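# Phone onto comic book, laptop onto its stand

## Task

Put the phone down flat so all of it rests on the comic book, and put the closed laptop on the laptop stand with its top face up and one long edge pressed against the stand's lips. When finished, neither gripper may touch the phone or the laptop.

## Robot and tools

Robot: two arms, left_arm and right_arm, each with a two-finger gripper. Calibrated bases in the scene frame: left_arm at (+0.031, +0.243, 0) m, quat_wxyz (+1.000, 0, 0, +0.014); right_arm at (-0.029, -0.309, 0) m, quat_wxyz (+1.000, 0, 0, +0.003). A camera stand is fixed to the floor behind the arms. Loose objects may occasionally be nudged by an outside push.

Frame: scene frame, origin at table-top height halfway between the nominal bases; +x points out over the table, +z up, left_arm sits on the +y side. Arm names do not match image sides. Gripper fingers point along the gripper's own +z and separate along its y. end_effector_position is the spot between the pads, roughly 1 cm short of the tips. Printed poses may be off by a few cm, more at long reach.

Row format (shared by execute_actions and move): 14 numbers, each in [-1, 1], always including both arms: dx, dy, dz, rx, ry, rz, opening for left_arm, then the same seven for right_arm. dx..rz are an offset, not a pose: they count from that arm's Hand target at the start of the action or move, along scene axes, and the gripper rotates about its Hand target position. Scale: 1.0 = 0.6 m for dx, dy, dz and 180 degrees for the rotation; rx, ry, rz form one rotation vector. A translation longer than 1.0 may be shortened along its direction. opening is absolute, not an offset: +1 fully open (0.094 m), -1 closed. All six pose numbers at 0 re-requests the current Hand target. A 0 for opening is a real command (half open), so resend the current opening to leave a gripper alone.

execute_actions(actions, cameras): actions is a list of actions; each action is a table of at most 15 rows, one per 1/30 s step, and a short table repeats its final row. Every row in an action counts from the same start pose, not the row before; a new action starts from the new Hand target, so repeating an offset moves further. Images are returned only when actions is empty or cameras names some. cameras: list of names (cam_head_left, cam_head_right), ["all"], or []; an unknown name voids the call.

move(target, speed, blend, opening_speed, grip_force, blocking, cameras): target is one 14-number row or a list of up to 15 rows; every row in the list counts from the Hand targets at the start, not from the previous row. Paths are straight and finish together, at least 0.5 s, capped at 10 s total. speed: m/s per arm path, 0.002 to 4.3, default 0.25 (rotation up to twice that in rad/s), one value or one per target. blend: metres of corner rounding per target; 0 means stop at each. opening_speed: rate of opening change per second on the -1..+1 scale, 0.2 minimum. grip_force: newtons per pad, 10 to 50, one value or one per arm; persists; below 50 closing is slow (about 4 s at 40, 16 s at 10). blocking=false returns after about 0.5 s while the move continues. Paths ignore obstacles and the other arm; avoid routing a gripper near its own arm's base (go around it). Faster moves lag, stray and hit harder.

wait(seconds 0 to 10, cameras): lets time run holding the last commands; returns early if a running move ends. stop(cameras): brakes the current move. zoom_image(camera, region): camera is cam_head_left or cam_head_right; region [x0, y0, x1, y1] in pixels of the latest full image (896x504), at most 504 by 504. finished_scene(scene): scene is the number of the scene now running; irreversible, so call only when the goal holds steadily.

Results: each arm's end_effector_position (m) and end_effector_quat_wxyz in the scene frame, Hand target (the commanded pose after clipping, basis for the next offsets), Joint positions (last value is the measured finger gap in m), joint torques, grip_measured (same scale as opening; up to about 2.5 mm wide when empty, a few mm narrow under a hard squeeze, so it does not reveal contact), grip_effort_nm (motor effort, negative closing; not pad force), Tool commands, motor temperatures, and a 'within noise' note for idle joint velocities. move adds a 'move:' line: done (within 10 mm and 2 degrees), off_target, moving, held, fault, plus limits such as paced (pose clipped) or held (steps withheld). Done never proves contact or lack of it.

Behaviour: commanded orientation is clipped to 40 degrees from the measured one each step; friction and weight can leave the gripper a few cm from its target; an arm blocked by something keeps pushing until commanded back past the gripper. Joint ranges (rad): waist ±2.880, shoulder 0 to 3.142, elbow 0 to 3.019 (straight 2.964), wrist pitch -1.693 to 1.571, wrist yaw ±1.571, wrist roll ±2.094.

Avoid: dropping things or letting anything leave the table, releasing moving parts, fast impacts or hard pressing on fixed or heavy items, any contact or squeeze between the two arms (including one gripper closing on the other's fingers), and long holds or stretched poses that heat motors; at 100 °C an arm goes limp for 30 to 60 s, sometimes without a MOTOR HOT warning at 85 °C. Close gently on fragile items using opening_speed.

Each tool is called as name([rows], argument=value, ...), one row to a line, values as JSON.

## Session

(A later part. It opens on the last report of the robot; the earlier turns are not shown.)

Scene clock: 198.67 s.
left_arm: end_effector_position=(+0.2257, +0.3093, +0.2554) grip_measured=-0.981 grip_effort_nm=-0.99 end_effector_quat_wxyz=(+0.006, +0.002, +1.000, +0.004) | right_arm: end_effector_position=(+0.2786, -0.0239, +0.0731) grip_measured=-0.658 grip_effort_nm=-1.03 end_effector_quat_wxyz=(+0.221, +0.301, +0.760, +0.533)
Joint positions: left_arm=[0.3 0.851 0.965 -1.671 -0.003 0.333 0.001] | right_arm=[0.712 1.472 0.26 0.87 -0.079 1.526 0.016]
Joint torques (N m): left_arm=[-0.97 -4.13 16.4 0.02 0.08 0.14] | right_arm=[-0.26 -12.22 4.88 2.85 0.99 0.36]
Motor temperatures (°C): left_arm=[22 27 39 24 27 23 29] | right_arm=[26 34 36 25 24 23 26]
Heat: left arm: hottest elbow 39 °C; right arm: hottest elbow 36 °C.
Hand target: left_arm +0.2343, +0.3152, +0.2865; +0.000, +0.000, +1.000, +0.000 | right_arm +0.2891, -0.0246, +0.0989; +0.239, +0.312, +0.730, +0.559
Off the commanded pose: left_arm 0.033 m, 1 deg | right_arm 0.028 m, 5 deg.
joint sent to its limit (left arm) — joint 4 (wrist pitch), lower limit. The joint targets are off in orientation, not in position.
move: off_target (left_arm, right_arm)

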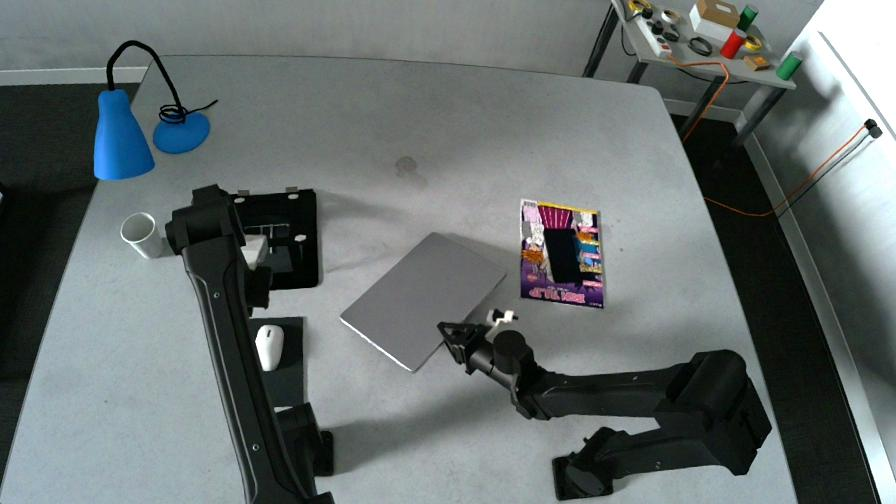

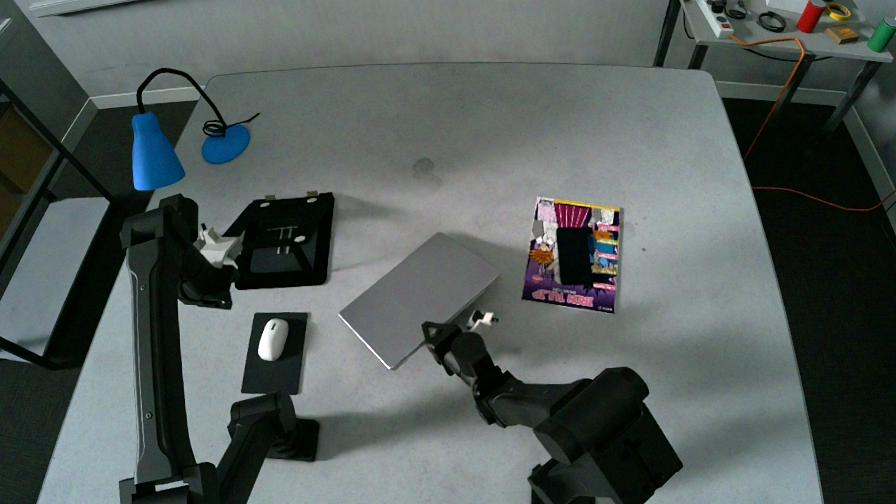

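move(target=[0,0.0,0,0,0,0,-1,0.0,0.15,0.02,0,0,-0.21,-0.95], speed=0.15, cameras=["all"])

zoom_image(camera="cam_head_left", region=[300, 190, 580, 410])

Scene clock: 203.93 s.
left_arm: end_effector_position=(+0.2257, +0.3093, +0.2554) grip_measured=-0.981 grip_effort_nm=-0.99 end_effector_quat_wxyz=(+0.006, +0.002, +1.000, +0.004) | right_arm: end_effector_position=(+0.2740, +0.0363, +0.0772) grip_measured=-0.661 grip_effort_nm=-1.04 end_effector_quat_wxyz=(+0.402, +0.528, +0.617, +0.423)
Joint positions: left_arm=[0.3 0.851 0.965 -1.671 -0.003 0.333 0.001] | right_arm=[1.167 1.611 0.564 0.437 0.98 2.045 0.016]
Joint torques (N m): left_arm=[-0.03 -4.54 16.66 -0.13 0.1 0.12] | right_arm=[0.67 -13.92 10.93 1.2 1.49 -0.15]
Heat: left arm: hottest elbow 41 °C; right arm: hottest elbow 36 °C.
Hand target: left_arm +0.2343, +0.3152, +0.2865; +0.000, +0.000, +1.000, +0.000 | right_arm +0.2891, +0.0656, +0.1111; +0.408, +0.532, +0.589, +0.451
Off the commanded pose: left_arm 0.033 m, 1 deg | right_arm 0.047 m, 5 deg.
joint sent to its limit (left arm) — joint 4 (wrist pitch), lower limit. The joint targets are off in orientation, not in position.
move: off_target (left_arm, right_arm)

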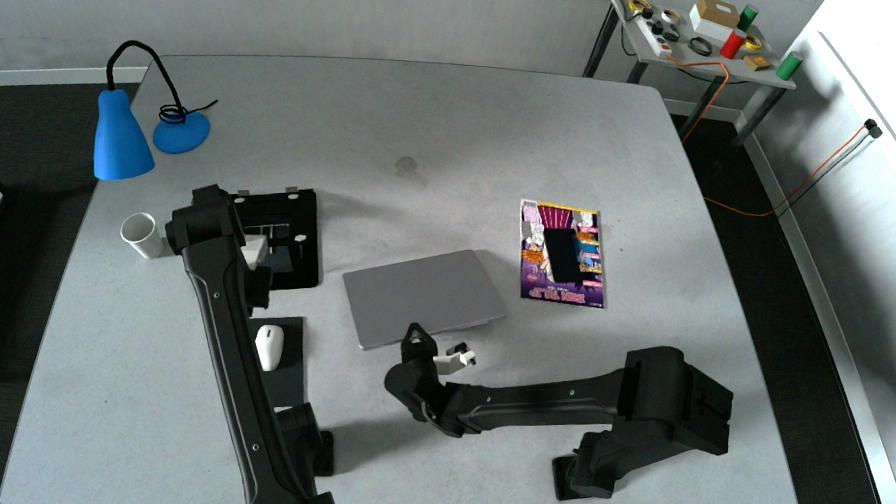

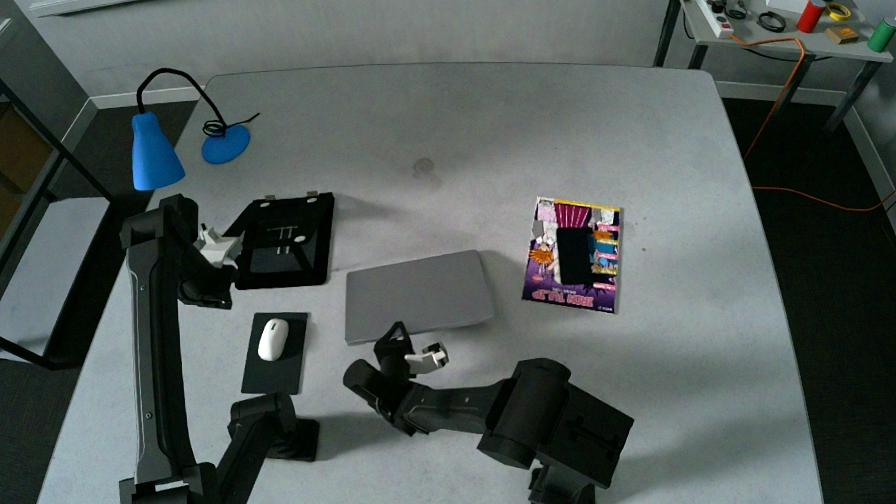

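Scaled by 1.800.

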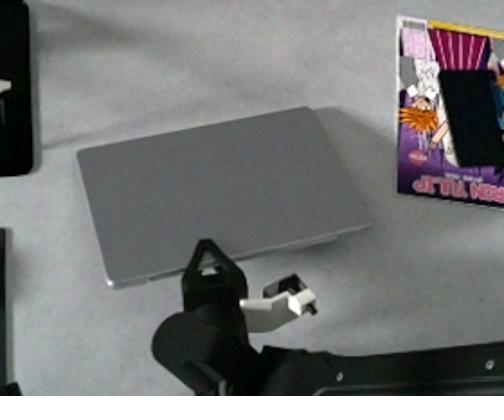

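move(target=[0,0.0,0,0,0,0,-1,0.24,-0.03,0.02,0,0,-0.03,-0.95], speed=0.15, cameras=["all"])

zoom_image(camera="cam_head_left", region=[300, 190, 580, 410])

Scene clock: 220.40 s.
left_arm: end_effector_position=(+0.2257, +0.3093, +0.2554) grip_measured=-0.981 grip_effort_nm=-0.99 end_effector_quat_wxyz=(+0.006, +0.002, +1.000, +0.004) | right_arm: end_effector_position=(+0.3992, +0.0270, +0.0830) grip_measured=-0.661 grip_effort_nm=-1.04 end_effector_quat_wxyz=(+0.415, +0.560, +0.597, +0.398)
Joint positions: left_arm=[0.3 0.851 0.965 -1.671 -0.003 0.333 0.001] | right_arm=[0.898 1.724 0.753 0.449 0.822 1.916 0.016]
Joint torques (N m): left_arm=[0.03 -4.54 16.61 -0.1 0.14 0.12] | right_arm=[-0.85 -16.32 12.14 2.47 0.79 -0.29]
Motor temperatures (°C): left_arm=[22 26 44 24 27 23 29] | right_arm=[26 34 40 25 27 23 27]
Heat: left arm: hottest elbow 44 °C; right arm: hottest elbow 40 °C.
Hand target: left_arm +0.2343, +0.3152, +0.2865; +0.000, +0.000, +1.000, +0.000 | right_arm +0.4331, +0.0476, +0.1231; +0.428, +0.559, +0.563, +0.432
Off the commanded pose: left_arm 0.033 m, 1 deg | right_arm 0.056 m, 6 deg.
joint sent to its limit (left arm) — joint 4 (wrist pitch), lower limit. The joint targets are off in orientation, not in position.
move: off_target (left_arm, right_arm)

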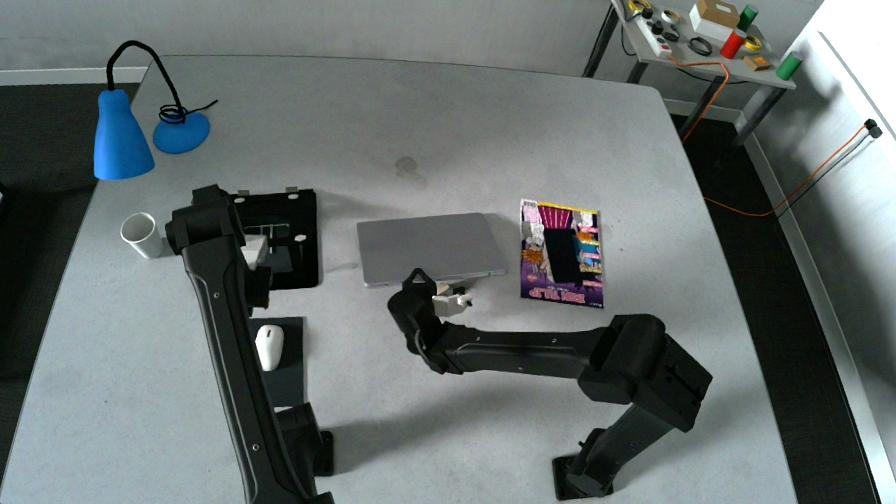

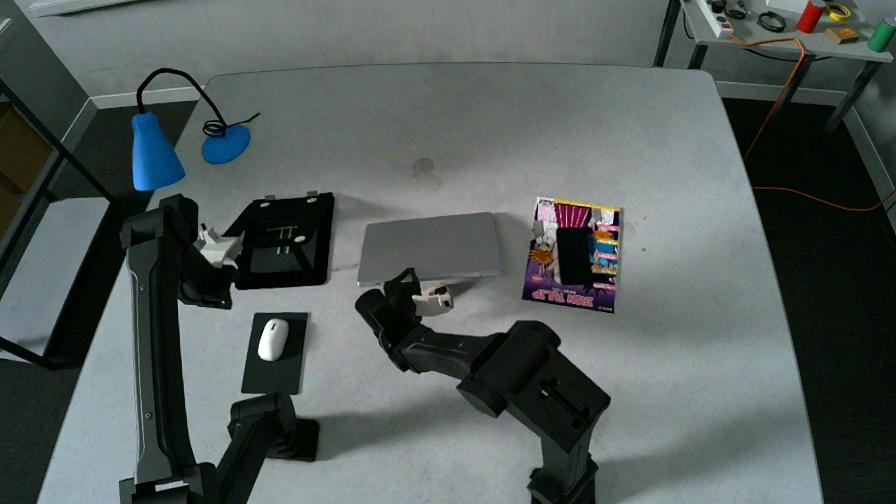

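Scaled by 1.800.

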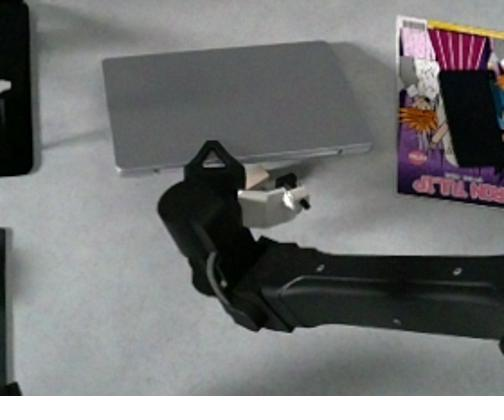

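move(target=[0.11,-0.19,-0.08,0.2036,-0.4915,-0.607,0.3,0,0,0,0,0,0,-0.95], speed=0.3, cameras=["all"])

Scene clock: 231.97 s.
left_arm: end_effector_position=(+0.2995, +0.1997, +0.2425) grip_measured=+0.298 grip_effort_nm=0.13 end_effector_quat_wxyz=(+0.587, +0.708, +0.308, +0.244) | right_arm: end_effector_position=(+0.3992, +0.0270, +0.0830) grip_measured=-0.661 grip_effort_nm=-1.04 end_effector_quat_wxyz=(+0.415, +0.560, +0.597, +0.398)
Joint positions: left_arm=[0.452 0.506 0.351 -0.393 1.196 2.071 0.061] | right_arm=[0.898 1.724 0.753 0.449 0.822 1.916 0.016]
Joint torques (N m): left_arm=[-1.38 0.32 10.33 1.99 0.44 -0.05] | right_arm=[-0.91 -16.26 12.14 2.48 0.79 -0.29]
Heat: left arm: hottest elbow 44 °C; right arm: hottest elbow 40 °C.
Hand target: left_arm +0.3003, +0.2012, +0.2384; +0.581, +0.718, +0.298, +0.240 | right_arm +0.4331, +0.0476, +0.1231; +0.428, +0.559, +0.563, +0.432
Off the commanded pose: left_arm 0.004 m, 2 deg | right_arm 0.056 m, 6 deg.
joint sent to its limit (left arm) — joint 6 (wrist roll), upper limit. The joint targets still meet the commanded pose.
move: off_target (right_arm)

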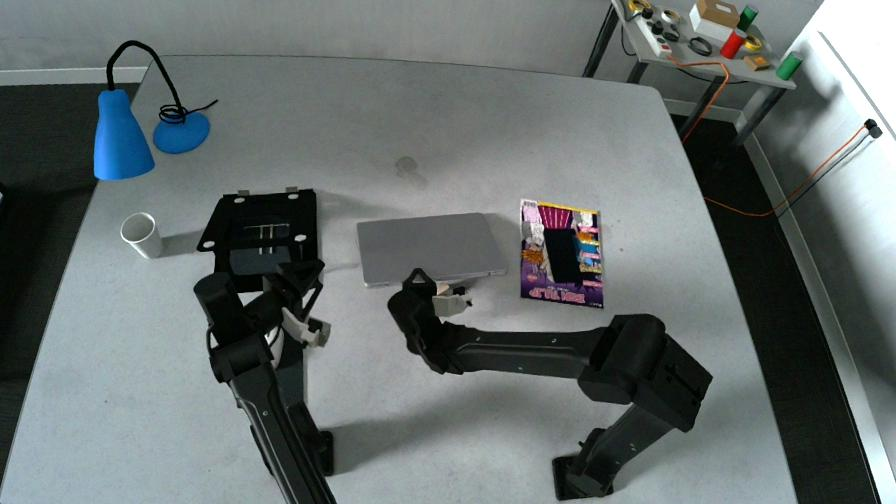

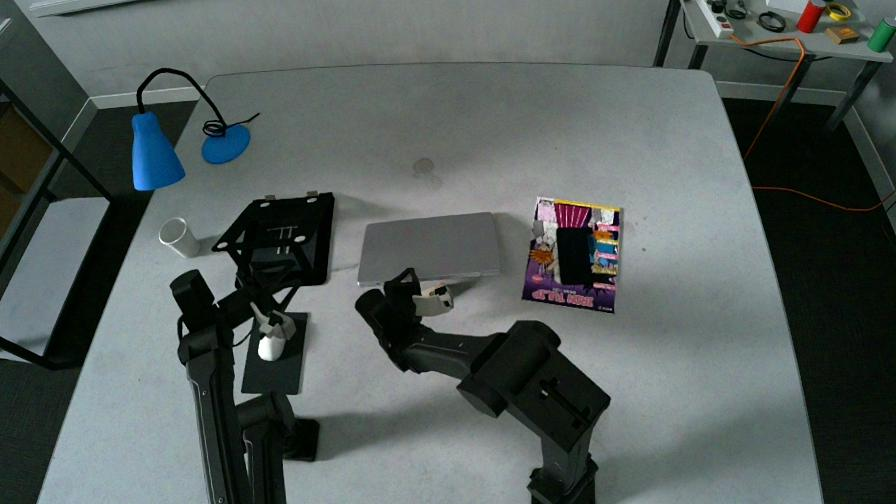

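move(target=[0.045,-0.04,-0.247,0,0,0,0.3,0,0,0,0,0,0,-0.95], speed=0.2, cameras=["all"])

zoom_image(camera="cam_head_left", region=[280, 220, 460, 360])

zoom_image(camera="cam_head_right", region=[280, 220, 460, 360])

Scene clock: 237.53 s.
left_arm: end_effector_position=(+0.3309, +0.1827, +0.0926) grip_measured=+0.298 grip_effort_nm=0.13 end_effector_quat_wxyz=(+0.578, +0.718, +0.300, +0.247) | right_arm: end_effector_position=(+0.3992, +0.0270, +0.0830) grip_measured=-0.661 grip_effort_nm=-1.04 end_effector_quat_wxyz=(+0.415, +0.560, +0.597, +0.398)
Joint positions: left_arm=[0.291 1.258 0.092 0.731 1.048 1.963 0.061] | right_arm=[0.898 1.724 0.753 0.449 0.822 1.916 0.016]
Joint torques (N m): left_arm=[-2.73 -4.31 4.51 2.32 0.23 -0.19] | right_arm=[-0.91 -16.21 12.16 2.47 0.78 -0.3]
Heat: left arm: hottest elbow 42 °C; right arm: hottest elbow 41 °C.
Hand target: left_arm +0.3274, +0.1772, +0.0903; +0.581, +0.718, +0.298, +0.240 | right_arm +0.4331, +0.0476, +0.1231; +0.428, +0.559, +0.563, +0.432
Off the commanded pose: left_arm 0.007 m, 1 deg | right_arm 0.056 m, 6 deg.
move: off_target (right_arm)

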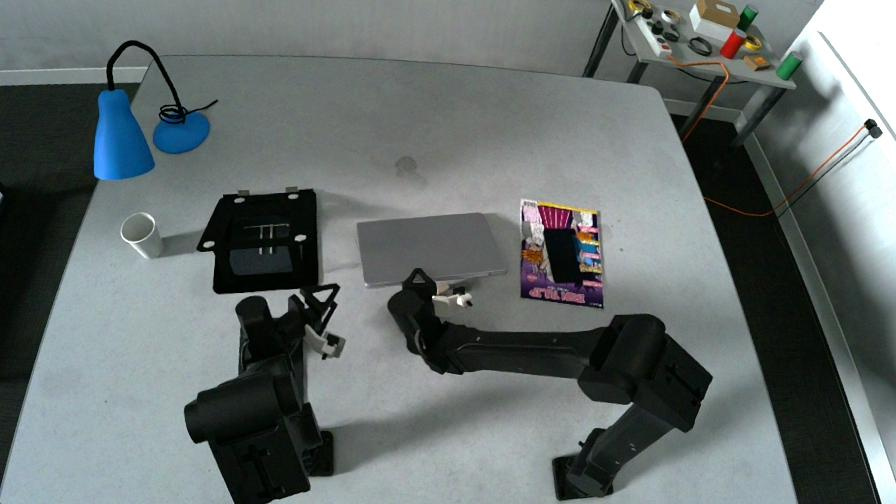

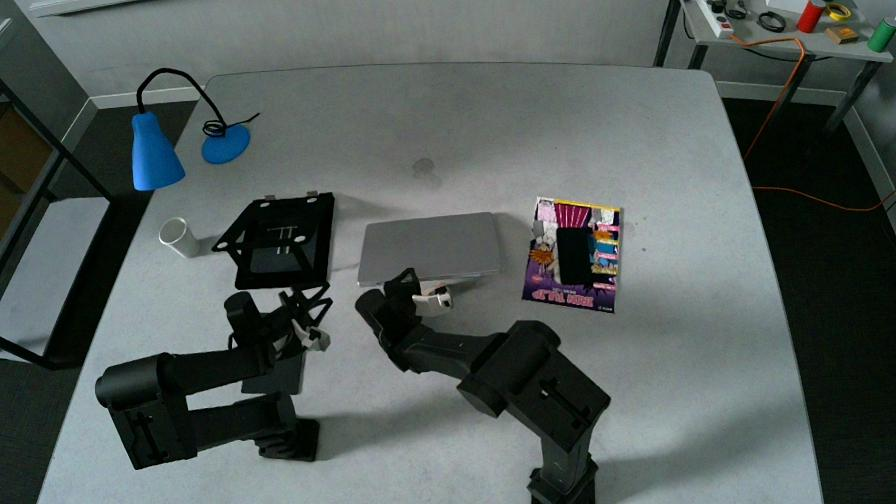

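Scaled by 2.800.

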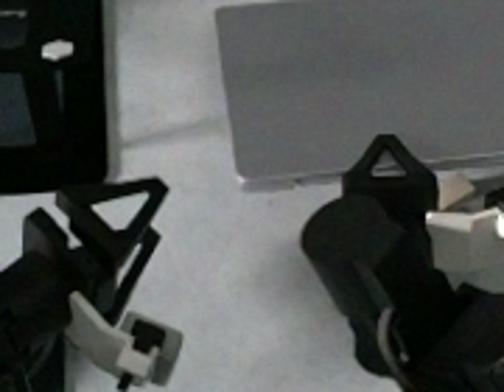

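Scaled by 2.800.

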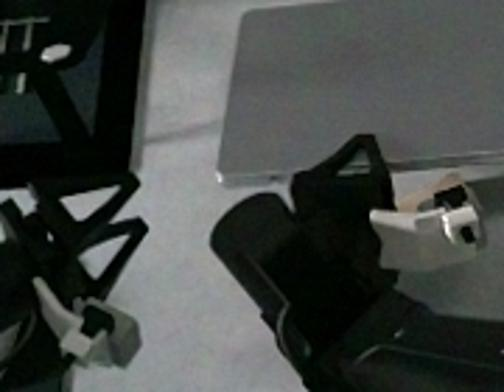

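move([
  [0.015,-0.05,-0.016,0,0,0,0.3,0,0,0,0,0,0,-0.95],
  [0.075,-0.155,-0.016,0,0,0,0.3,0,0,0,0,0,0,-0.95],
], speed=0.1, cameras=["all"])

zoom_image(camera="cam_head_left", region=[280, 220, 460, 360])

zoom_image(camera="cam_head_right", region=[280, 220, 460, 360])

Scene clock: 246.67 s.
left_arm: end_effector_position=(+0.3608, +0.0910, +0.0721) grip_measured=+0.298 grip_effort_nm=0.12 end_effector_quat_wxyz=(+0.571, +0.724, +0.309, +0.233) | right_arm: end_effector_position=(+0.3992, +0.0270, +0.0830) grip_measured=-0.661 grip_effort_nm=-1.04 end_effector_quat_wxyz=(+0.415, +0.560, +0.597, +0.398)
Joint positions: left_arm=[-0.182 1.531 0.136 1.099 0.605 1.727 0.061] | right_arm=[0.898 1.724 0.753 0.449 0.822 1.916 0.016]
Joint torques (N m): left_arm=[-2.78 -6.71 6.34 2.28 0.04 -0.17] | right_arm=[-0.91 -16.26 12.14 2.48 0.79 -0.29]
Heat: left arm: hottest elbow 41 °C; right arm: hottest elbow 41 °C.
Hand target: left_arm +0.3723, +0.0842, +0.0807; +0.581, +0.718, +0.298, +0.240 | right_arm +0.4331, +0.0476, +0.1231; +0.428, +0.559, +0.563, +0.432
Off the commanded pose: left_arm 0.016 m, 2 deg | right_arm 0.056 m, 6 deg.
move: off_target (left_arm, right_arm)

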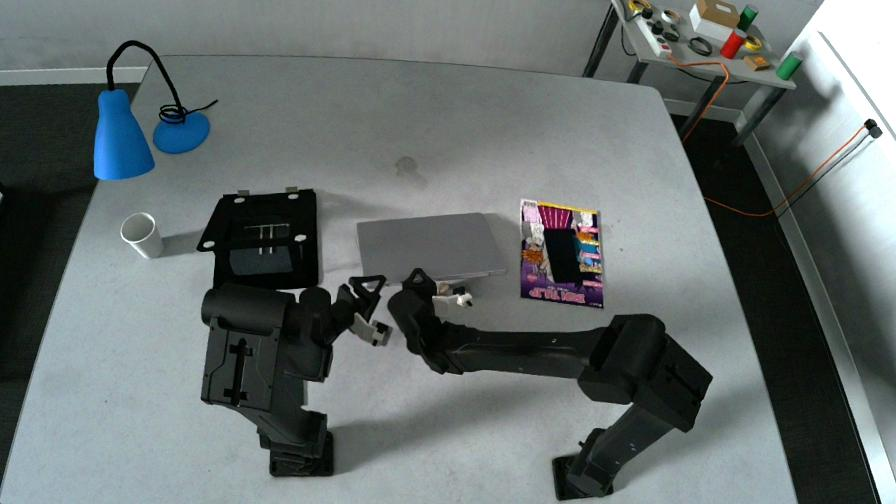

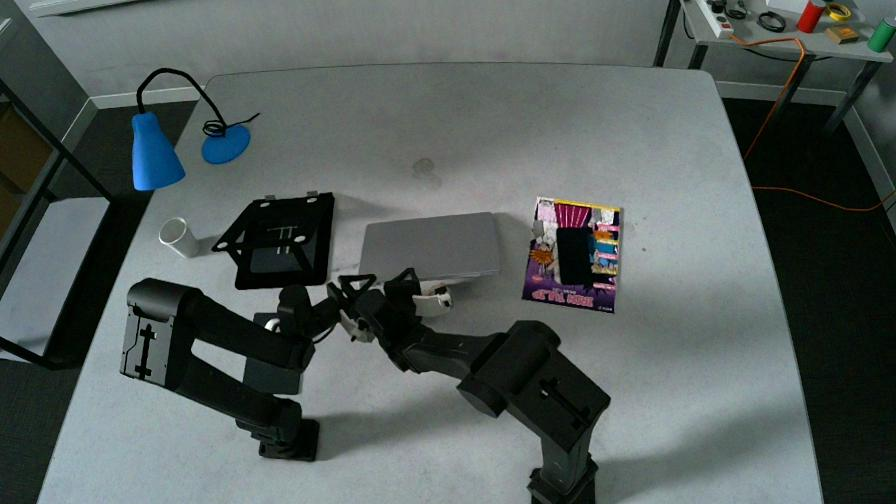

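Scaled by 2.800.

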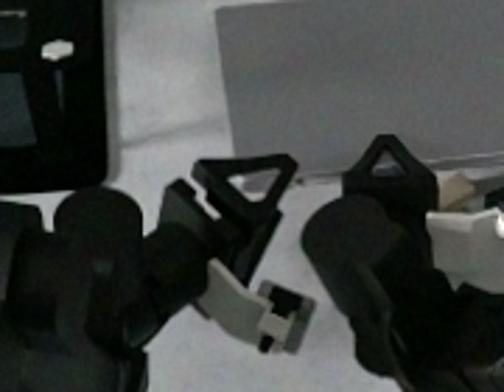

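Scaled by 2.800.

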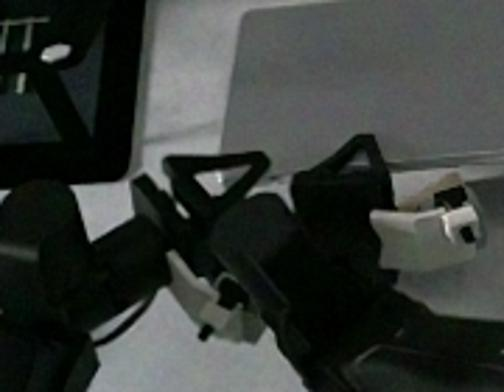

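move([
  [0.025,0.005,0.012,0,0,0,0.3,0,0,0,0,0,0,-0.95],
  [0.025,0.005,0.012,0,0,0,-0.95,0,0,0,0,0,0,-0.95],
], speed=0.1, opening_speed=0.8, cameras=["all"])

zoom_image(camera="cam_head_left", region=[280, 220, 460, 360])

zoom_image(camera="cam_head_right", region=[280, 220, 460, 360])

Scene clock: 252.83 s.
left_arm: end_effector_position=(+0.3739, +0.0861, +0.0788) grip_measured=-0.537 grip_effort_nm=-1.00 end_effector_quat_wxyz=(+0.582, +0.717, +0.318, +0.215) | right_arm: end_effector_position=(+0.3991, +0.0269, +0.0819) grip_measured=-0.661 grip_effort_nm=-1.04 end_effector_quat_wxyz=(+0.415, +0.560, +0.597, +0.397)
Joint positions: left_arm=[-0.182 1.521 0.177 1.056 0.625 1.679 0.022] | right_arm=[0.898 1.726 0.753 0.449 0.823 1.916 0.016]
Joint torques (N m): left_arm=[-0.03 -8.88 6.54 1.55 0.01 0.31] | right_arm=[-0.91 -16.5 12.14 2.45 0.77 -0.3]
Heat: left arm: hottest elbow 40 °C; right arm: hottest elbow 42 °C.
Hand target: left_arm +0.3874, +0.0872, +0.0880; +0.581, +0.718, +0.298, +0.240 | right_arm +0.4331, +0.0476, +0.1231; +0.428, +0.559, +0.564, +0.432
Off the commanded pose: left_arm 0.016 m, 4 deg | right_arm 0.057 m, 6 deg.
move: off_target (left_arm, right_arm); target 2's new opening was sent with left_arm's hand 0.020 m and 2 deg from that target

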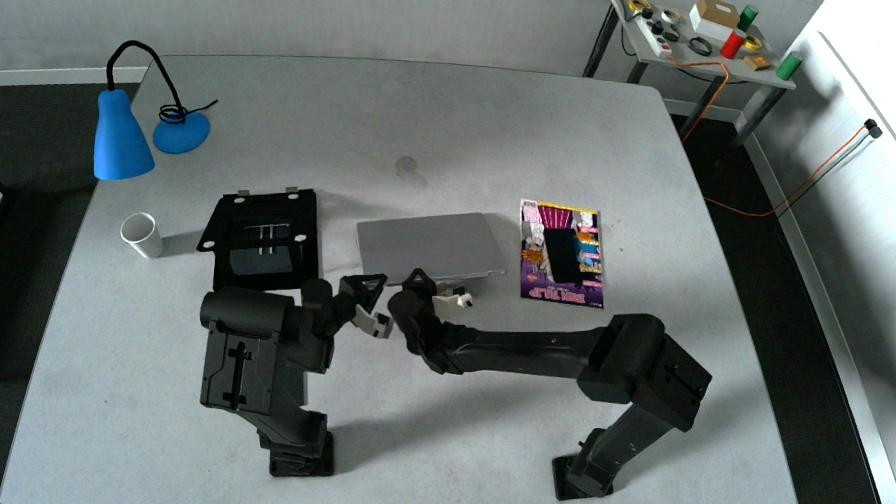

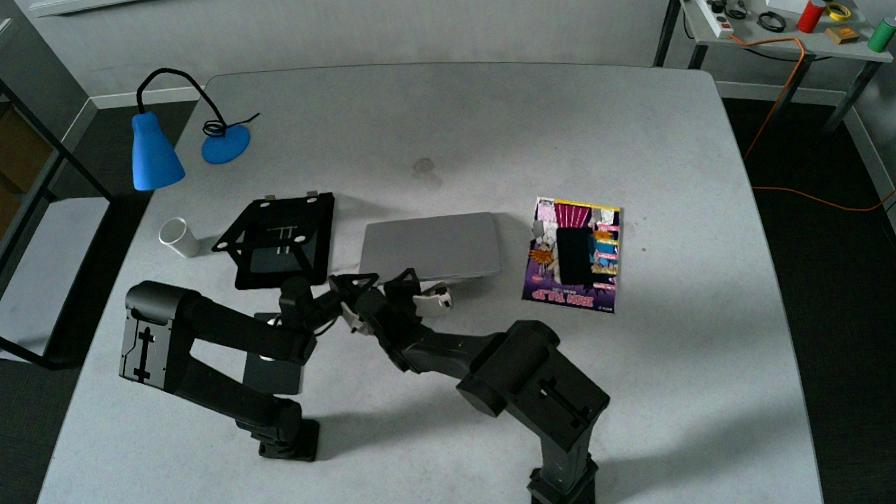

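Scaled by 2.800.

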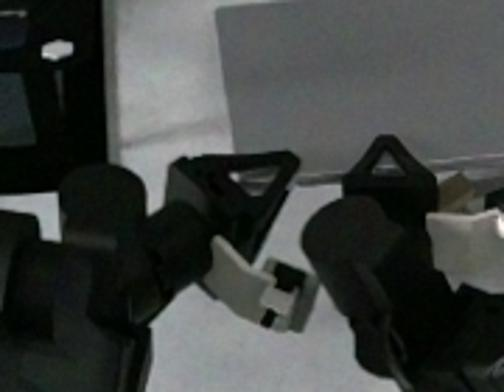

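Scaled by 2.800.

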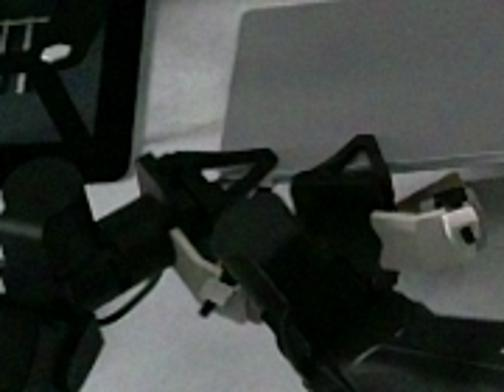

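move([
  [0.0,0.0,0.03,0,0,0,-0.95,-0.02,-0.03,-0.055,0,0,0,-0.95],
  [0.0,0.0,0.03,0,0,0,-0.95,-0.02,-0.03,-0.055,0,0,0,0.0],
  [0.0,0.0,0.03,0,0,0,-0.95,-0.17,-0.04,-0.02,0,0,0,0.1],
], speed=0.1, opening_speed=0.6, cameras=["all"])

zoom_image(camera="cam_head_left", region=[300, 200, 540, 370])

zoom_image(camera="cam_head_right", region=[300, 200, 540, 370])

Scene clock: 262.47 s.
left_arm: end_effector_position=(+0.3763, +0.0890, +0.0844) grip_measured=-0.612 grip_effort_nm=-1.00 end_effector_quat_wxyz=(+0.570, +0.724, +0.326, +0.212) | right_arm: end_effector_position=(+0.3374, +0.0250, +0.1109) grip_measured=+0.098 grip_effort_nm=0.07 end_effector_quat_wxyz=(+0.431, +0.560, +0.560, +0.432)
Joint positions: left_arm=[-0.175 1.433 0.189 0.919 0.62 1.696 0.018] | right_arm=[1.032 1.619 0.645 0.496 0.982 1.979 0.052]
Joint torques (N m): left_arm=[-1.79 -10.58 6.75 1.95 0.18 0.19] | right_arm=[1.2 -15.21 5.01 0.85 0.37 0.14]
Motor temperatures (°C): left_arm=[22 26 39 24 27 24 28] | right_arm=[26 35 42 25 25 24 27]
Heat: left arm: hottest elbow 39 °C; right arm: hottest elbow 42 °C.
Hand target: left_arm +0.3874, +0.0872, +0.1059; +0.581, +0.718, +0.298, +0.240 | right_arm +0.3311, +0.0234, +0.1110; +0.429, +0.559, +0.563, +0.432
Off the commanded pose: left_arm 0.024 m, 5 deg | right_arm 0.007 m, 0 deg.
move: off_target (left_arm); target 2's new opening was sent with right_arm's hand 0.018 m and 2 deg from that target

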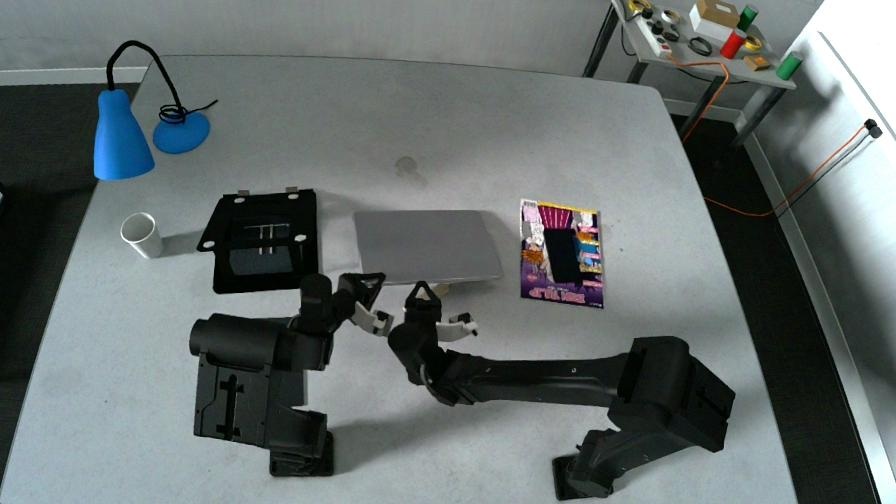

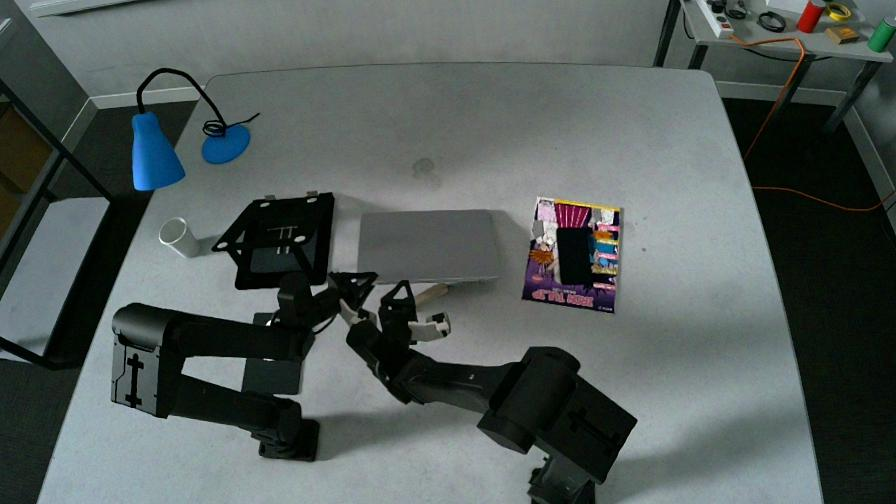

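Scaled by 2.100.

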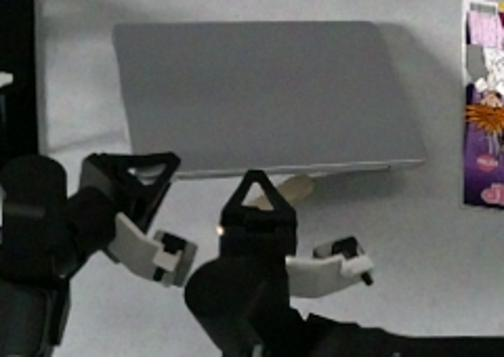

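Scaled by 2.100.

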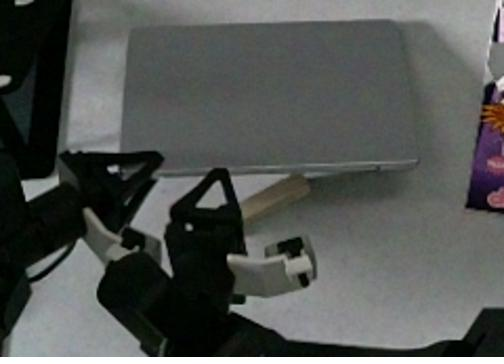

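move([
  [0.0,0.0,0.0,0,0,0,-0.95,0,-0.165,-0.03,0,0,0,0.3],
  [0.0,0.0,0.0,0,0,0,-0.95,0.0,-0.17,-0.075,0,0,0,0.3],
], speed=0.15, blend=[0.02,0], cameras=["all"])

zoom_image(camera="cam_head_left", region=[300, 200, 540, 370])

zoom_image(camera="cam_head_right", region=[300, 200, 540, 370])

Scene clock: 269.70 s.
left_arm: end_effector_position=(+0.3763, +0.0890, +0.0844) grip_measured=-0.612 grip_effort_nm=-1.01 end_effector_quat_wxyz=(+0.570, +0.724, +0.326, +0.212) | right_arm: end_effector_position=(+0.3308, -0.0708, +0.0750) grip_measured=+0.299 grip_effort_nm=0.07 end_effector_quat_wxyz=(+0.424, +0.559, +0.560, +0.442)
Joint positions: left_arm=[-0.175 1.433 0.189 0.919 0.62 1.696 0.018] | right_arm=[0.884 1.613 0.385 0.847 0.831 1.878 0.061]
Joint torques (N m): left_arm=[-1.9 -10.23 7.1 2.07 0.2 0.16] | right_arm=[-0.38 -9.52 3.37 1.99 0.15 0.05]
Heat: left arm: hottest elbow 38 °C; right arm: hottest elbow 41 °C.
Hand target: left_arm +0.3874, +0.0872, +0.1059; +0.581, +0.718, +0.298, +0.240 | right_arm +0.3312, -0.0785, +0.0660; +0.428, +0.559, +0.563, +0.432
Off the commanded pose: left_arm 0.024 m, 5 deg | right_arm 0.012 m, 1 deg.
move: off_target (left_arm, right_arm); blend cut to 0.0136 m at target 1

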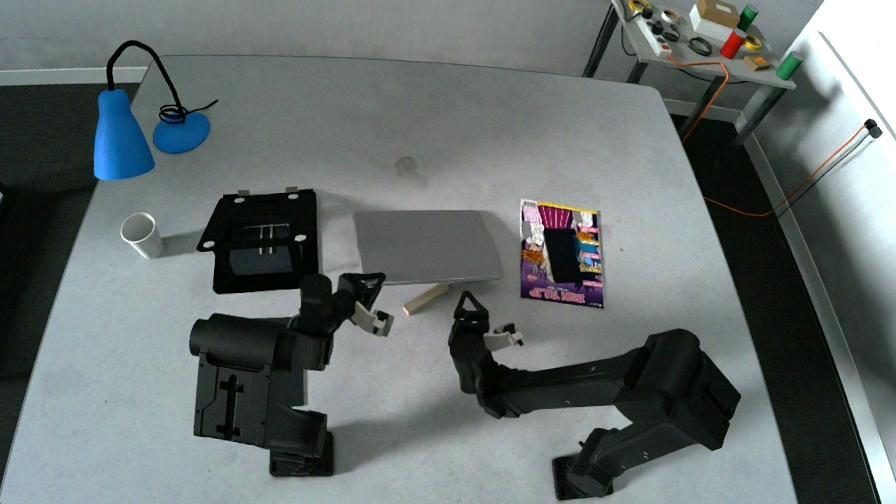

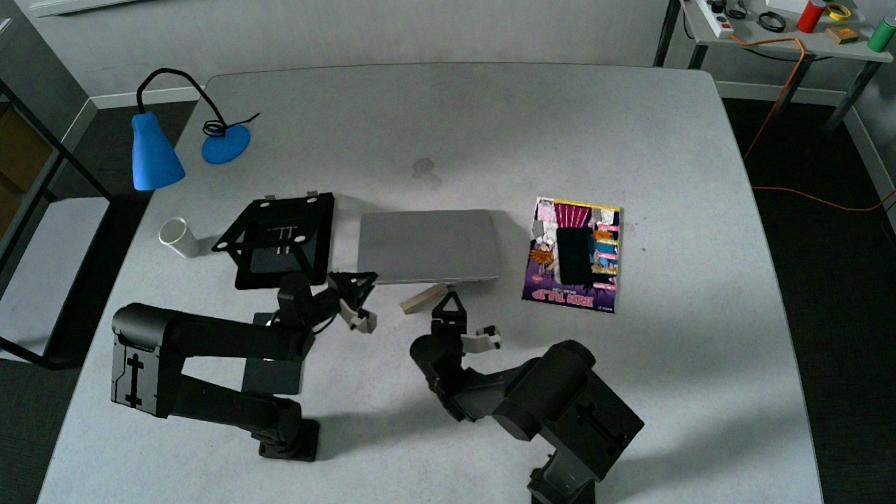

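Scaled by 2.100.

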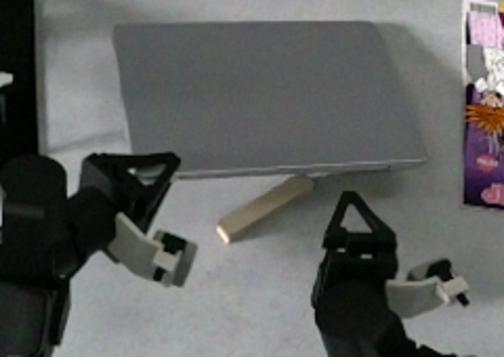

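Scaled by 2.100.

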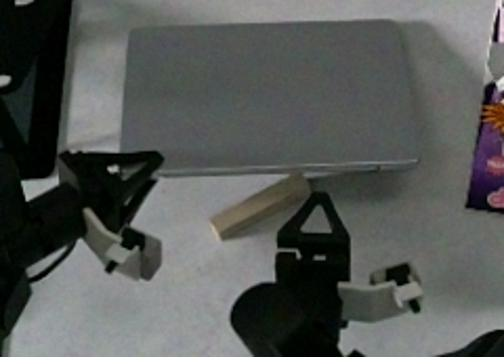

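move([
  [0.0,0.0,0.0,0,0,0,-0.95,0,-0.005,-0.022,0,0,0,0.3],
  [0.0,0.0,0.0,0,0,0,-0.95,0.1,-0.01,-0.022,0,0,0,0.3],
], speed=0.1, cameras=["all"])

zoom_image(camera="cam_head_left", region=[340, 220, 540, 370])

zoom_image(camera="cam_head_right", region=[340, 220, 540, 370])

Scene clock: 276.37 s.
left_arm: end_effector_position=(+0.3763, +0.0890, +0.0844) grip_measured=-0.612 grip_effort_nm=-1.01 end_effector_quat_wxyz=(+0.570, +0.724, +0.326, +0.212) | right_arm: end_effector_position=(+0.3794, -0.0883, +0.0520) grip_measured=+0.299 grip_effort_nm=0.07 end_effector_quat_wxyz=(+0.424, +0.559, +0.570, +0.427)
Joint positions: left_arm=[-0.175 1.433 0.189 0.919 0.62 1.696 0.018] | right_arm=[0.734 1.733 0.444 0.924 0.692 1.803 0.061]
Joint torques (N m): left_arm=[-1.73 -10.23 6.71 2 0.18 0.2] | right_arm=[-0.26 -10.64 5.81 2 0.12 0]
Heat: left arm: hottest elbow 38 °C; right arm: hottest elbow 41 °C.
Hand target: left_arm +0.3874, +0.0872, +0.1059; +0.581, +0.718, +0.298, +0.240 | right_arm +0.3911, -0.0846, +0.0528; +0.428, +0.559, +0.563, +0.432
Off the commanded pose: left_arm 0.024 m, 5 deg | right_arm 0.012 m, 1 deg.
move: off_target (left_arm, right_arm)

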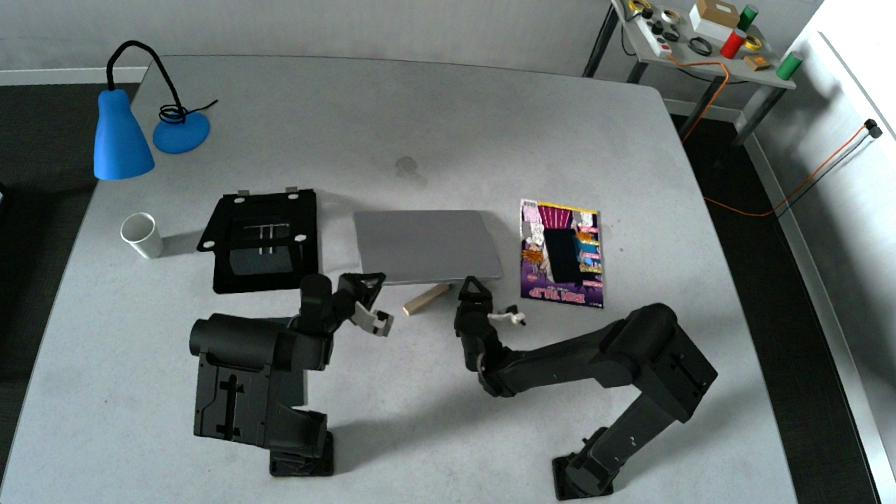

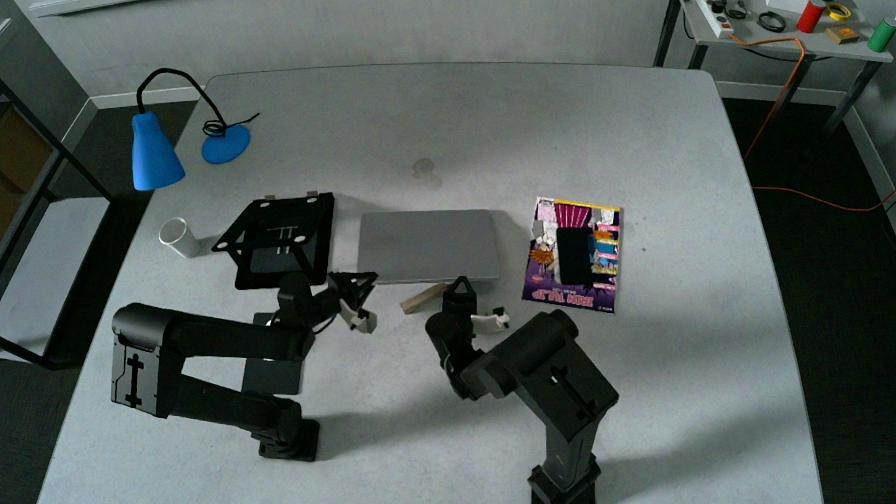

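Scaled by 2.520.

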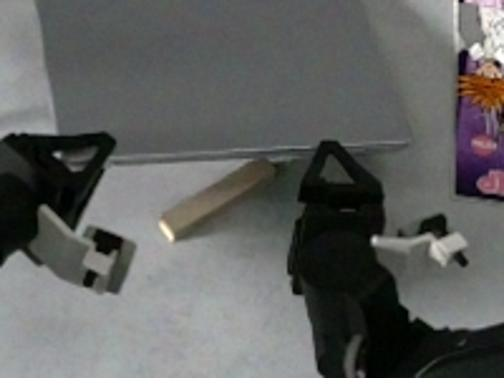

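Scaled by 2.520.

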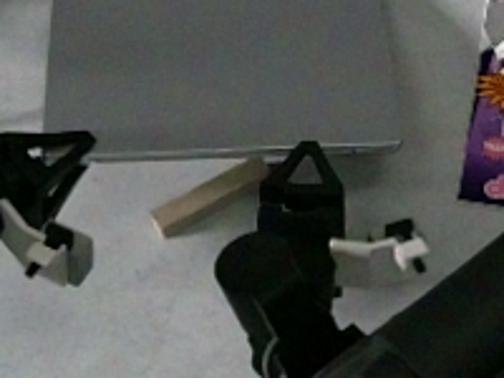

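move([
  [0.0,0.0,0.0,0,0,0,-0.95,0.045,0.0,0.012,0,0,0,0.3],
  [0.0,0.0,0.0,0,0,0,-0.95,0.045,-0.00,0.012,0,0,0,-0.95],
], speed=0.1, opening_speed=0.8, cameras=["all"])

zoom_image(camera="cam_head_left", region=[340, 200, 540, 370])

zoom_image(camera="cam_head_right", region=[340, 200, 540, 370])

Scene clock: 282.60 s.
left_arm: end_effector_position=(+0.3761, +0.0891, +0.0838) grip_measured=-0.612 grip_effort_nm=-1.01 end_effector_quat_wxyz=(+0.570, +0.724, +0.326, +0.211) | right_arm: end_effector_position=(+0.4064, -0.0868, +0.0642) grip_measured=-0.668 grip_effort_nm=-1.02 end_effector_quat_wxyz=(+0.422, +0.562, +0.559, +0.441)
Joint positions: left_arm=[-0.175 1.433 0.189 0.916 0.62 1.696 0.018] | right_arm=[0.684 1.733 0.497 0.911 0.644 1.795 0.016]
Joint torques (N m): left_arm=[-1.61 -9.99 6.94 1.99 0.19 0.19] | right_arm=[-0.32 -11.46 6.43 1.07 0.1 -0.06]
Heat: left arm: hottest elbow 37 °C; right arm: hottest elbow 40 °C.
Hand target: left_arm +0.3874, +0.0872, +0.1059; +0.581, +0.718, +0.298, +0.240 | right_arm +0.4182, -0.0844, +0.0601; +0.428, +0.559, +0.563, +0.432
Off the commanded pose: left_arm 0.025 m, 5 deg | right_arm 0.013 m, 1 deg.
move: off_target (left_arm, right_arm); target 2's new opening was sent with right_arm's hand 0.013 m and 1 deg from that target

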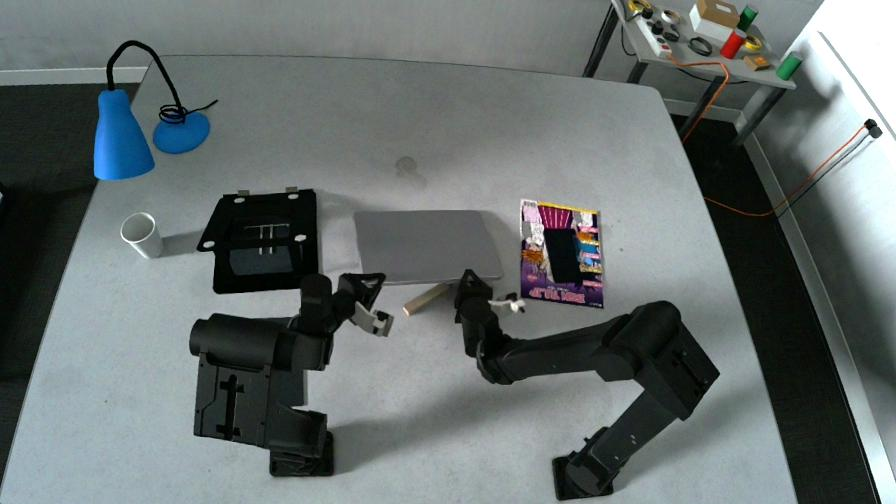

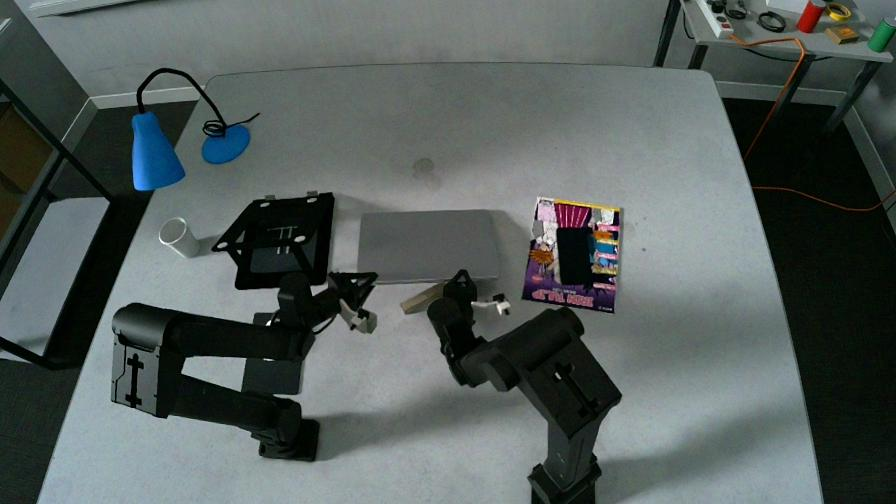

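Scaled by 2.520.

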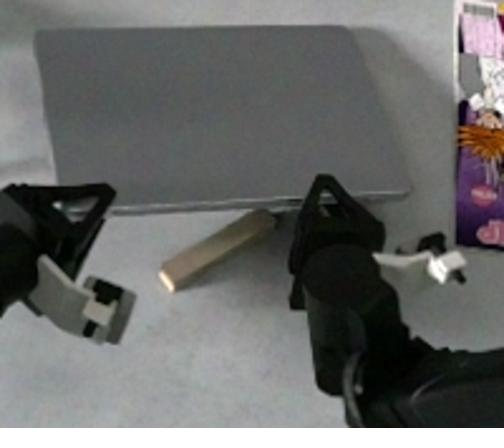

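Scaled by 2.520.

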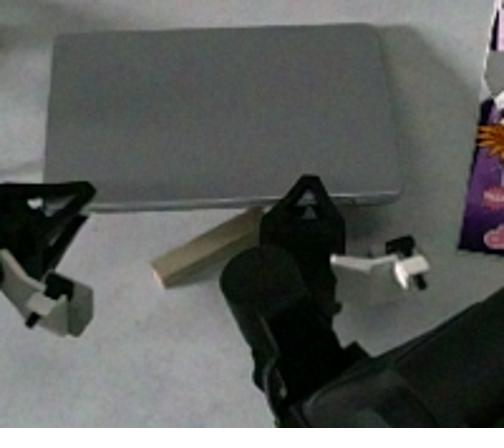

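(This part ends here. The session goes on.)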